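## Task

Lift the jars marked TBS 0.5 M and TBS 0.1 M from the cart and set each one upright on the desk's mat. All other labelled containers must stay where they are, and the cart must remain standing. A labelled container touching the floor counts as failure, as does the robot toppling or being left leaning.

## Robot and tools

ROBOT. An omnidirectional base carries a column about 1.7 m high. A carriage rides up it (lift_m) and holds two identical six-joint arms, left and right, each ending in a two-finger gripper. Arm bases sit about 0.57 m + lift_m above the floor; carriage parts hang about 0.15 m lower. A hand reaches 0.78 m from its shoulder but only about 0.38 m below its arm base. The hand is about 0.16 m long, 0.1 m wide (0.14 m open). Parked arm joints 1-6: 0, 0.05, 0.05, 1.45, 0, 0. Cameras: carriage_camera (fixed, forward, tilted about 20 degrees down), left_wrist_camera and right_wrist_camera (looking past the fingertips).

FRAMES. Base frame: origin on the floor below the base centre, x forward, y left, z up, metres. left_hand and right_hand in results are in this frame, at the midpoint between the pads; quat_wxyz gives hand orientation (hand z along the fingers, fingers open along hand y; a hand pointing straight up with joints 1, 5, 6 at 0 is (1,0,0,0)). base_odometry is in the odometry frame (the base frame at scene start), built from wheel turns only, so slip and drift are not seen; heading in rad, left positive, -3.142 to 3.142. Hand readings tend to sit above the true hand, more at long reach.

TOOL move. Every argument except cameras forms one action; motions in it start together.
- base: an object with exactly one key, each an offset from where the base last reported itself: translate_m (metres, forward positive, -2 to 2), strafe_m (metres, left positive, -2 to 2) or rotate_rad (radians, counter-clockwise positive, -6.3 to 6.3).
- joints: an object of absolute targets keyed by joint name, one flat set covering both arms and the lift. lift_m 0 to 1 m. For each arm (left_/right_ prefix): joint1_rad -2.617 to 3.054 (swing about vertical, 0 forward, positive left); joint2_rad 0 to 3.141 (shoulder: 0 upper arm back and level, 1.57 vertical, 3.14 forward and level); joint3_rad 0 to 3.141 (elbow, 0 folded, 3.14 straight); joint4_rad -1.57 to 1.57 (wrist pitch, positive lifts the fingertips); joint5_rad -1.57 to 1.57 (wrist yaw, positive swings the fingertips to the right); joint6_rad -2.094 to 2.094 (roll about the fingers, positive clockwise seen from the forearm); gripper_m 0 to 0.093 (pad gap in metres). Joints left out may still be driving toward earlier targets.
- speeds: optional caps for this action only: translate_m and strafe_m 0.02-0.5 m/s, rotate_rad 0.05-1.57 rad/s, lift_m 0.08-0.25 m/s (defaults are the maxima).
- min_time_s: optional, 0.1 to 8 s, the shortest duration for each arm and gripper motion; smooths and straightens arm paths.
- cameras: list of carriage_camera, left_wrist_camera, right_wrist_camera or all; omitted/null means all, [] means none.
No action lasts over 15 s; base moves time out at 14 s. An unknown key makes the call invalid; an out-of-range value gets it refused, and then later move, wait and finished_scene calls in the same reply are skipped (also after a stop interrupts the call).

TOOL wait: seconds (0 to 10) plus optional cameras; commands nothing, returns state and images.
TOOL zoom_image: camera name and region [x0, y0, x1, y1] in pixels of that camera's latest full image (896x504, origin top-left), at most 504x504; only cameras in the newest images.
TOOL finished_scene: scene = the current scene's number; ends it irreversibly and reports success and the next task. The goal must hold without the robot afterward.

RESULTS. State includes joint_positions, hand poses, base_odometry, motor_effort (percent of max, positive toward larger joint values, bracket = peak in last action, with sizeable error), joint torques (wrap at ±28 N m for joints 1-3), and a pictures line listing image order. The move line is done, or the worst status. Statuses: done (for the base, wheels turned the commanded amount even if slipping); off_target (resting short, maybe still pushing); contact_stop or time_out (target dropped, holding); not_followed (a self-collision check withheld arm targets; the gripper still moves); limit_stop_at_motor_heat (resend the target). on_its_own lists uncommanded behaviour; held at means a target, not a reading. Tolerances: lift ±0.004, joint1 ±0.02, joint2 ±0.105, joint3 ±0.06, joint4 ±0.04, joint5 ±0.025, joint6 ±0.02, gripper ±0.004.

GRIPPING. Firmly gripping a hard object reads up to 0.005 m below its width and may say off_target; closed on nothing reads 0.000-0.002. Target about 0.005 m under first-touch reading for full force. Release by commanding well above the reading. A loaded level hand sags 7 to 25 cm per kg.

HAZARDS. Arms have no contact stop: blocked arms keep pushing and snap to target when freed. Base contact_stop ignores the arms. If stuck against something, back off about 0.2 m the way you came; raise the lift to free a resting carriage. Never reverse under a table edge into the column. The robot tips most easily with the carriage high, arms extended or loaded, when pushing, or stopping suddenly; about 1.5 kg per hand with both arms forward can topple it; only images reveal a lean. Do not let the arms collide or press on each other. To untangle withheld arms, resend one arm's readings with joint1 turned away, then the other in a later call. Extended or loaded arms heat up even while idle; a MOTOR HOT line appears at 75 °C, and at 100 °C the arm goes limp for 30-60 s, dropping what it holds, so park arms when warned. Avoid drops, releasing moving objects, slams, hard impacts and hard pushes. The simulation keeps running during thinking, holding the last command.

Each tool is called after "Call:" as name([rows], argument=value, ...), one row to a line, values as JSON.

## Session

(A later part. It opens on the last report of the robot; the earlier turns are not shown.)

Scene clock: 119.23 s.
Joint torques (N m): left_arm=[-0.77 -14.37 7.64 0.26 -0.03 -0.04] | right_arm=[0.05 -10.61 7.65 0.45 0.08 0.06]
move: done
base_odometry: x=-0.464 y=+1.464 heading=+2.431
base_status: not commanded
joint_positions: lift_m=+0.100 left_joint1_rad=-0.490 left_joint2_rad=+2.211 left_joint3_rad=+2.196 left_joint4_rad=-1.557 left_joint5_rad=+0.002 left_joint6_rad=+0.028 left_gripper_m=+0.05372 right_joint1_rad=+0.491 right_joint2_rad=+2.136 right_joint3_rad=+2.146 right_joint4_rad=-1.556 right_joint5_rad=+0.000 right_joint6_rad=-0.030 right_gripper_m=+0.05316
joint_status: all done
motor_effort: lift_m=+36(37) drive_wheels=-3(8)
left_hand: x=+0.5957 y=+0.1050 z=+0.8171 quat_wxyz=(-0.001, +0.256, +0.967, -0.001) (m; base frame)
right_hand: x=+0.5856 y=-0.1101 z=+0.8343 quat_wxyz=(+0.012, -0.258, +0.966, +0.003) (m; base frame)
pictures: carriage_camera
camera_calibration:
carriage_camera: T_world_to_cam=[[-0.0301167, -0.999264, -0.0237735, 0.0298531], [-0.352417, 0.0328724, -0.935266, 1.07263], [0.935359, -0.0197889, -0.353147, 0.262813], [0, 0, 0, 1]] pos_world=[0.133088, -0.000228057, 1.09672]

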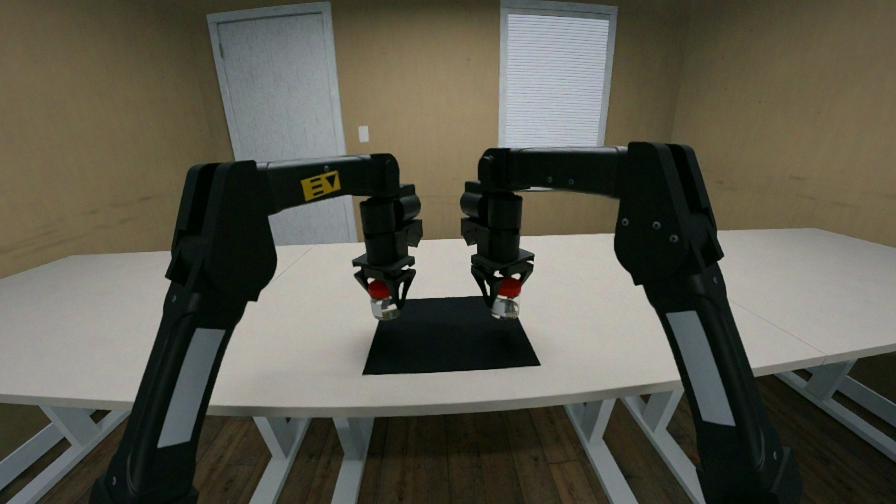

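Call:
move(joints={"left_joint1_rad": -0.54, "right_joint1_rad": 0.54, "lift_m": 0.08}, speeds={"lift_m": 0.08}, cameras=["carriage_camera"])

Call:
zoom_image(camera="carriage_camera", region=[340, 240, 560, 380])

Call:
move(joints={"lift_m": 0.07}, speeds={"lift_m": 0.08}, cameras=["carriage_camera"])

Call:
zoom_image(camera="carriage_camera", region=[340, 240, 560, 380])

Scene clock: 121.77 s.
Joint torques (N m): left_arm=[-0.2 -14.31 7.51 0.25 0 -0.04] | right_arm=[-0.05 -10.59 7.56 0.47 0.08 0.06]
move: done
base_odometry: x=-0.464 y=+1.464 heading=+2.431
base_status: not commanded
joint_positions: lift_m=+0.080 left_joint1_rad=-0.543 left_joint2_rad=+2.211 left_joint3_rad=+2.197 left_joint4_rad=-1.558 left_joint5_rad=+0.002 left_joint6_rad=+0.028 left_gripper_m=+0.05372 right_joint1_rad=+0.543 right_joint2_rad=+2.136 right_joint3_rad=+2.147 right_joint4_rad=-1.556 right_joint5_rad=+0.000 right_joint6_rad=-0.030 right_gripper_m=+0.05316
joint_status: all done
motor_effort: lift_m=+36(37) drive_wheels=+8(9)
left_hand: x=+0.5845 y=+0.0853 z=+0.7974 quat_wxyz=(-0.001, +0.282, +0.959, -0.001) (m; base frame)
right_hand: x=+0.5751 y=-0.0916 z=+0.8145 quat_wxyz=(+0.012, -0.283, +0.959, +0.003) (m; base frame)
pictures: carriage_camera
camera_calibration:
carriage_camera: T_world_to_cam=[[-0.0301167, -0.999264, -0.0237735, 0.0293776], [-0.352417, 0.0328724, -0.935266, 1.05393], [0.935359, -0.0197889, -0.353147, 0.25575], [0, 0, 0, 1]] pos_world=[0.133088, -0.000228057, 1.07672]

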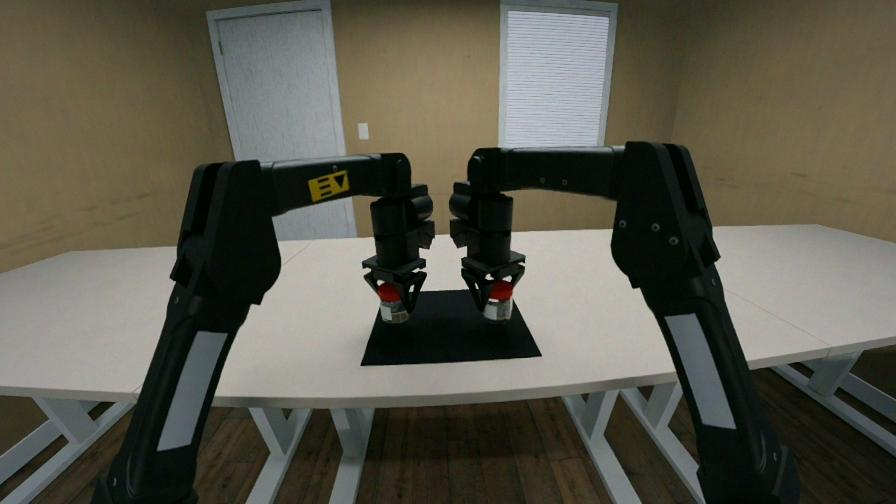

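Scaled by 2.291.

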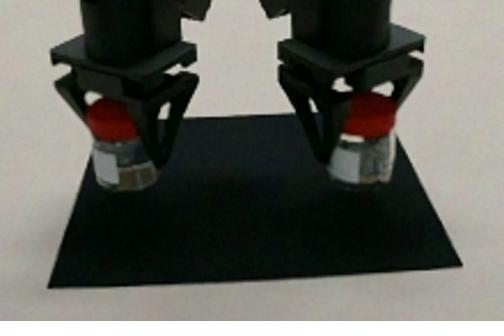

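Scene clock: 122.37 s.
Joint torques (N m): left_arm=[-0.18 -14.34 7.41 0.32 0 -0.04] | right_arm=[0.05 -10.58 7.58 0.46 0.13 0.07]
move: done
base_odometry: x=-0.464 y=+1.464 heading=+2.431
base_status: not commanded
joint_positions: lift_m=+0.070 left_joint1_rad=-0.543 left_joint2_rad=+2.211 left_joint3_rad=+2.197 left_joint4_rad=-1.558 left_joint5_rad=+0.002 left_joint6_rad=+0.028 left_gripper_m=+0.05372 right_joint1_rad=+0.543 right_joint2_rad=+2.137 right_joint3_rad=+2.147 right_joint4_rad=-1.556 right_joint5_rad=+0.000 right_joint6_rad=-0.030 right_gripper_m=+0.05316
joint_status: all done
motor_effort: lift_m=+36(37) drive_wheels=+8(10)
left_hand: x=+0.5846 y=+0.0854 z=+0.7872 quat_wxyz=(-0.001, +0.282, +0.959, -0.001) (m; base frame)
right_hand: x=+0.5752 y=-0.0916 z=+0.8044 quat_wxyz=(+0.012, -0.283, +0.959, +0.003) (m; base frame)
pictures: carriage_camera
camera_calibration:
carriage_camera: T_world_to_cam=[[-0.0301167, -0.999264, -0.0237735, 0.0291406], [-0.352417, 0.0328724, -0.935266, 1.0446], [0.935359, -0.0197889, -0.353147, 0.252229], [0, 0, 0, 1]] pos_world=[0.133088, -0.000228057, 1.06675]

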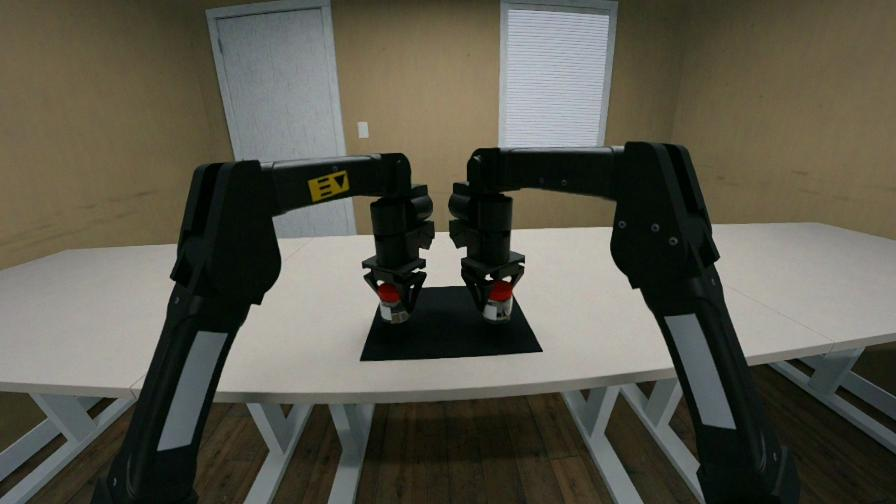

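Scaled by 2.291.

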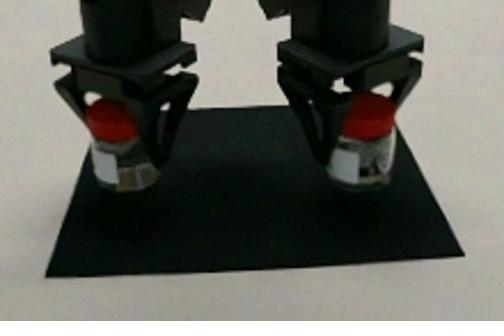

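Call:
move(joints={"lift_m": 0.06}, speeds={"lift_m": 0.08}, cameras=[])

Call:
move(joints={"lift_m": 0.05}, speeds={"lift_m": 0.08}, cameras=["carriage_camera"])

Call:
zoom_image(camera="carriage_camera", region=[340, 240, 560, 380])

Scene clock: 123.67 s.
Joint torques (N m): left_arm=[0.02 -14.56 7.34 0.26 0 -0.04] | right_arm=[-0.16 -10.86 7.47 0.46 0.08 0.06]
move: done
base_odometry: x=-0.464 y=+1.464 heading=+2.431
base_status: not commanded
joint_positions: lift_m=+0.060 left_joint1_rad=-0.543 left_joint2_rad=+2.213 left_joint3_rad=+2.198 left_joint4_rad=-1.558 left_joint5_rad=+0.002 left_joint6_rad=+0.028 left_gripper_m=+0.05372 right_joint1_rad=+0.542 right_joint2_rad=+2.138 right_joint3_rad=+2.148 right_joint4_rad=-1.556 right_joint5_rad=+0.000 right_joint6_rad=-0.030 right_gripper_m=+0.05316
joint_status: all done
motor_effort: lift_m=+36(37) drive_wheels=+8(10)
left_hand: x=+0.5846 y=+0.0854 z=+0.7766 quat_wxyz=(-0.002, +0.282, +0.959, -0.001) (m; base frame)
right_hand: x=+0.5755 y=-0.0917 z=+0.7939 quat_wxyz=(+0.011, -0.282, +0.959, +0.003) (m; base frame)
pictures: none
No camera images: "cameras" was empty.

Scene clock: 124.17 s.
Joint torques (N m): left_arm=[-0.18 -13.7 6.31 0.38 0 -0.04] | right_arm=[-0.08 -10.32 6.15 0.58 0.09 0.07]
move: done
base_odometry: x=-0.464 y=+1.464 heading=+2.431
base_status: not commanded
joint_positions: lift_m=+0.051 left_joint1_rad=-0.543 left_joint2_rad=+2.205 left_joint3_rad=+2.210 left_joint4_rad=-1.566 left_joint5_rad=+0.002 left_joint6_rad=+0.028 left_gripper_m=+0.05372 right_joint1_rad=+0.542 right_joint2_rad=+2.135 right_joint3_rad=+2.162 right_joint4_rad=-1.563 right_joint5_rad=+0.000 right_joint6_rad=-0.030 right_gripper_m=+0.05316
joint_status: all done
motor_effort: lift_m=+32(33) drive_wheels=+8(8)
left_hand: x=+0.5849 y=+0.0854 z=+0.7731 quat_wxyz=(+0.004, +0.282, +0.960, -0.002) (m; base frame)
right_hand: x=+0.5764 y=-0.0912 z=+0.7894 quat_wxyz=(+0.017, -0.282, +0.959, +0.005) (m; base frame)
pictures: carriage_camera
camera_calibration:
carriage_camera: T_world_to_cam=[[-0.0301167, -0.999264, -0.0237735, 0.0286731], [-0.352417, 0.0328724, -0.935266, 1.02621], [0.935359, -0.0197889, -0.353147, 0.245284], [0, 0, 0, 1]] pos_world=[0.133088, -0.000228057, 1.04708]

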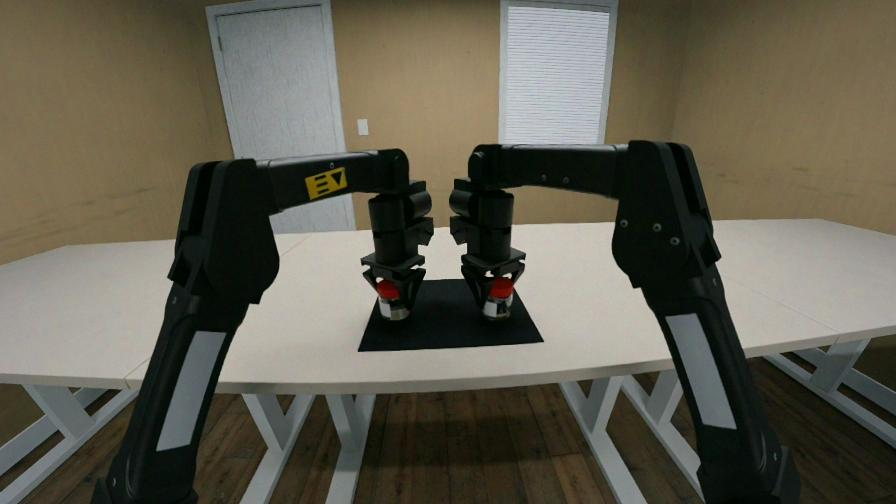

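Scaled by 2.291.

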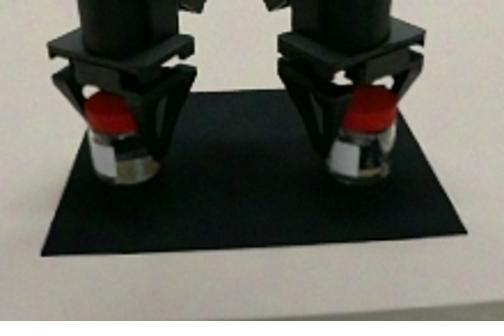

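Call:
move(joints={"lift_m": 0.055, "left_gripper_m": 0.08, "right_gripper_m": 0.08}, min_time_s=0.6, cameras=["carriage_camera"])

Call:
move(joints={"lift_m": 0.2}, cameras=["carriage_camera"])

Scene clock: 125.60 s.
Joint torques (N m): left_arm=[-0.1 -13.63 6.28 0.34 -0.01 -0.04] | right_arm=[-0.05 -10.37 6.22 0.55 0.08 0.06]
move: done
base_odometry: x=-0.464 y=+1.464 heading=+2.431
base_status: not commanded
joint_positions: lift_m=+0.055 left_joint1_rad=-0.543 left_joint2_rad=+2.206 left_joint3_rad=+2.210 left_joint4_rad=-1.565 left_joint5_rad=+0.002 left_joint6_rad=+0.028 left_gripper_m=+0.07996 right_joint1_rad=+0.542 right_joint2_rad=+2.135 right_joint3_rad=+2.162 right_joint4_rad=-1.563 right_joint5_rad=+0.000 right_joint6_rad=-0.030 right_gripper_m=+0.07990
joint_status: all done
motor_effort: lift_m=+44(49) drive_wheels=+8(10)
left_hand: x=+0.5852 y=+0.0852 z=+0.7766 quat_wxyz=(+0.004, +0.282, +0.960, -0.002) (m; base frame)
right_hand: x=+0.5763 y=-0.0912 z=+0.7929 quat_wxyz=(+0.017, -0.282, +0.959, +0.004) (m; base frame)
pictures: carriage_camera
camera_calibration:
carriage_camera: T_world_to_cam=[[-0.0301167, -0.999264, -0.0237735, 0.028769], [-0.352417, 0.0328724, -0.935266, 1.02998], [0.935359, -0.0197889, -0.353147, 0.24671], [0, 0, 0, 1]] pos_world=[0.133088, -0.000228057, 1.05112]

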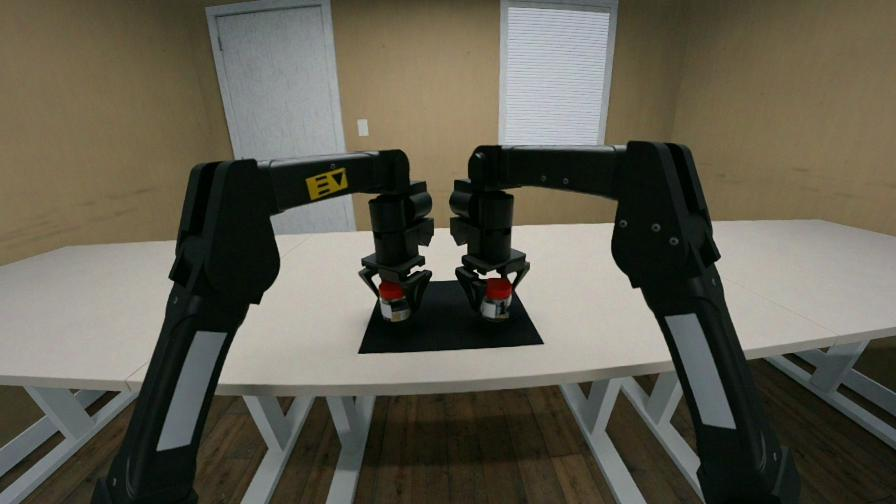

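Scene clock: 126.70 s.
Joint torques (N m): left_arm=[-0.46 -14 6.3 0.34 -0.01 -0.04] | right_arm=[-0.06 -10.43 6.34 0.55 0.08 0.06]
move: done
base_odometry: x=-0.464 y=+1.464 heading=+2.431
base_status: not commanded
joint_positions: lift_m=+0.200 left_joint1_rad=-0.543 left_joint2_rad=+2.207 left_joint3_rad=+2.210 left_joint4_rad=-1.565 left_joint5_rad=+0.002 left_joint6_rad=+0.028 left_gripper_m=+0.07996 right_joint1_rad=+0.542 right_joint2_rad=+2.136 right_joint3_rad=+2.160 right_joint4_rad=-1.563 right_joint5_rad=+0.000 right_joint6_rad=-0.030 right_gripper_m=+0.07990
joint_status: all done
motor_effort: lift_m=+41(51) drive_wheels=+8(8)
left_hand: x=+0.5852 y=+0.0852 z=+0.9215 quat_wxyz=(+0.004, +0.282, +0.960, -0.002) (m; base frame)
right_hand: x=+0.5761 y=-0.0914 z=+0.9375 quat_wxyz=(+0.016, -0.282, +0.959, +0.004) (m; base frame)
pictures: carriage_camera
camera_calibration:
carriage_camera: T_world_to_cam=[[-0.0301167, -0.999264, -0.0237735, 0.0322196], [-0.352417, 0.0328724, -0.935266, 1.16573], [0.935359, -0.0197889, -0.353147, 0.297967], [0, 0, 0, 1]] pos_world=[0.133088, -0.000228057, 1.19626]

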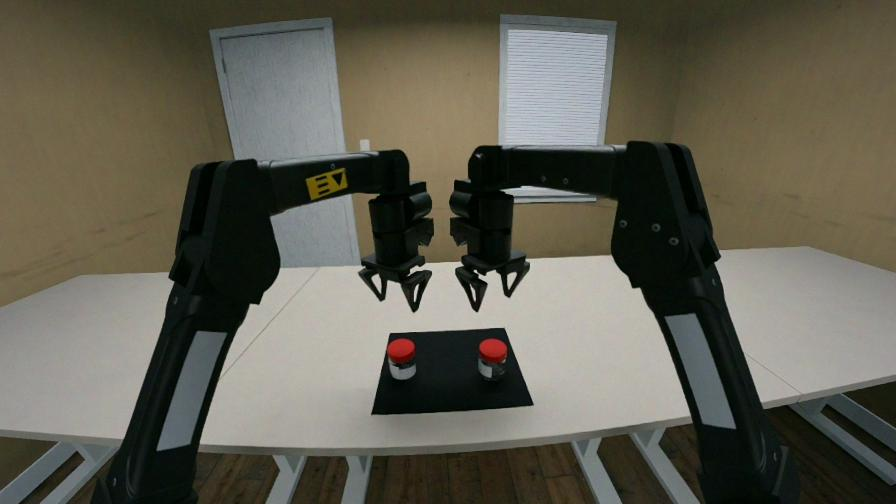

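Call:
finished_scene(scene=1)

The scene is finished: the task was done.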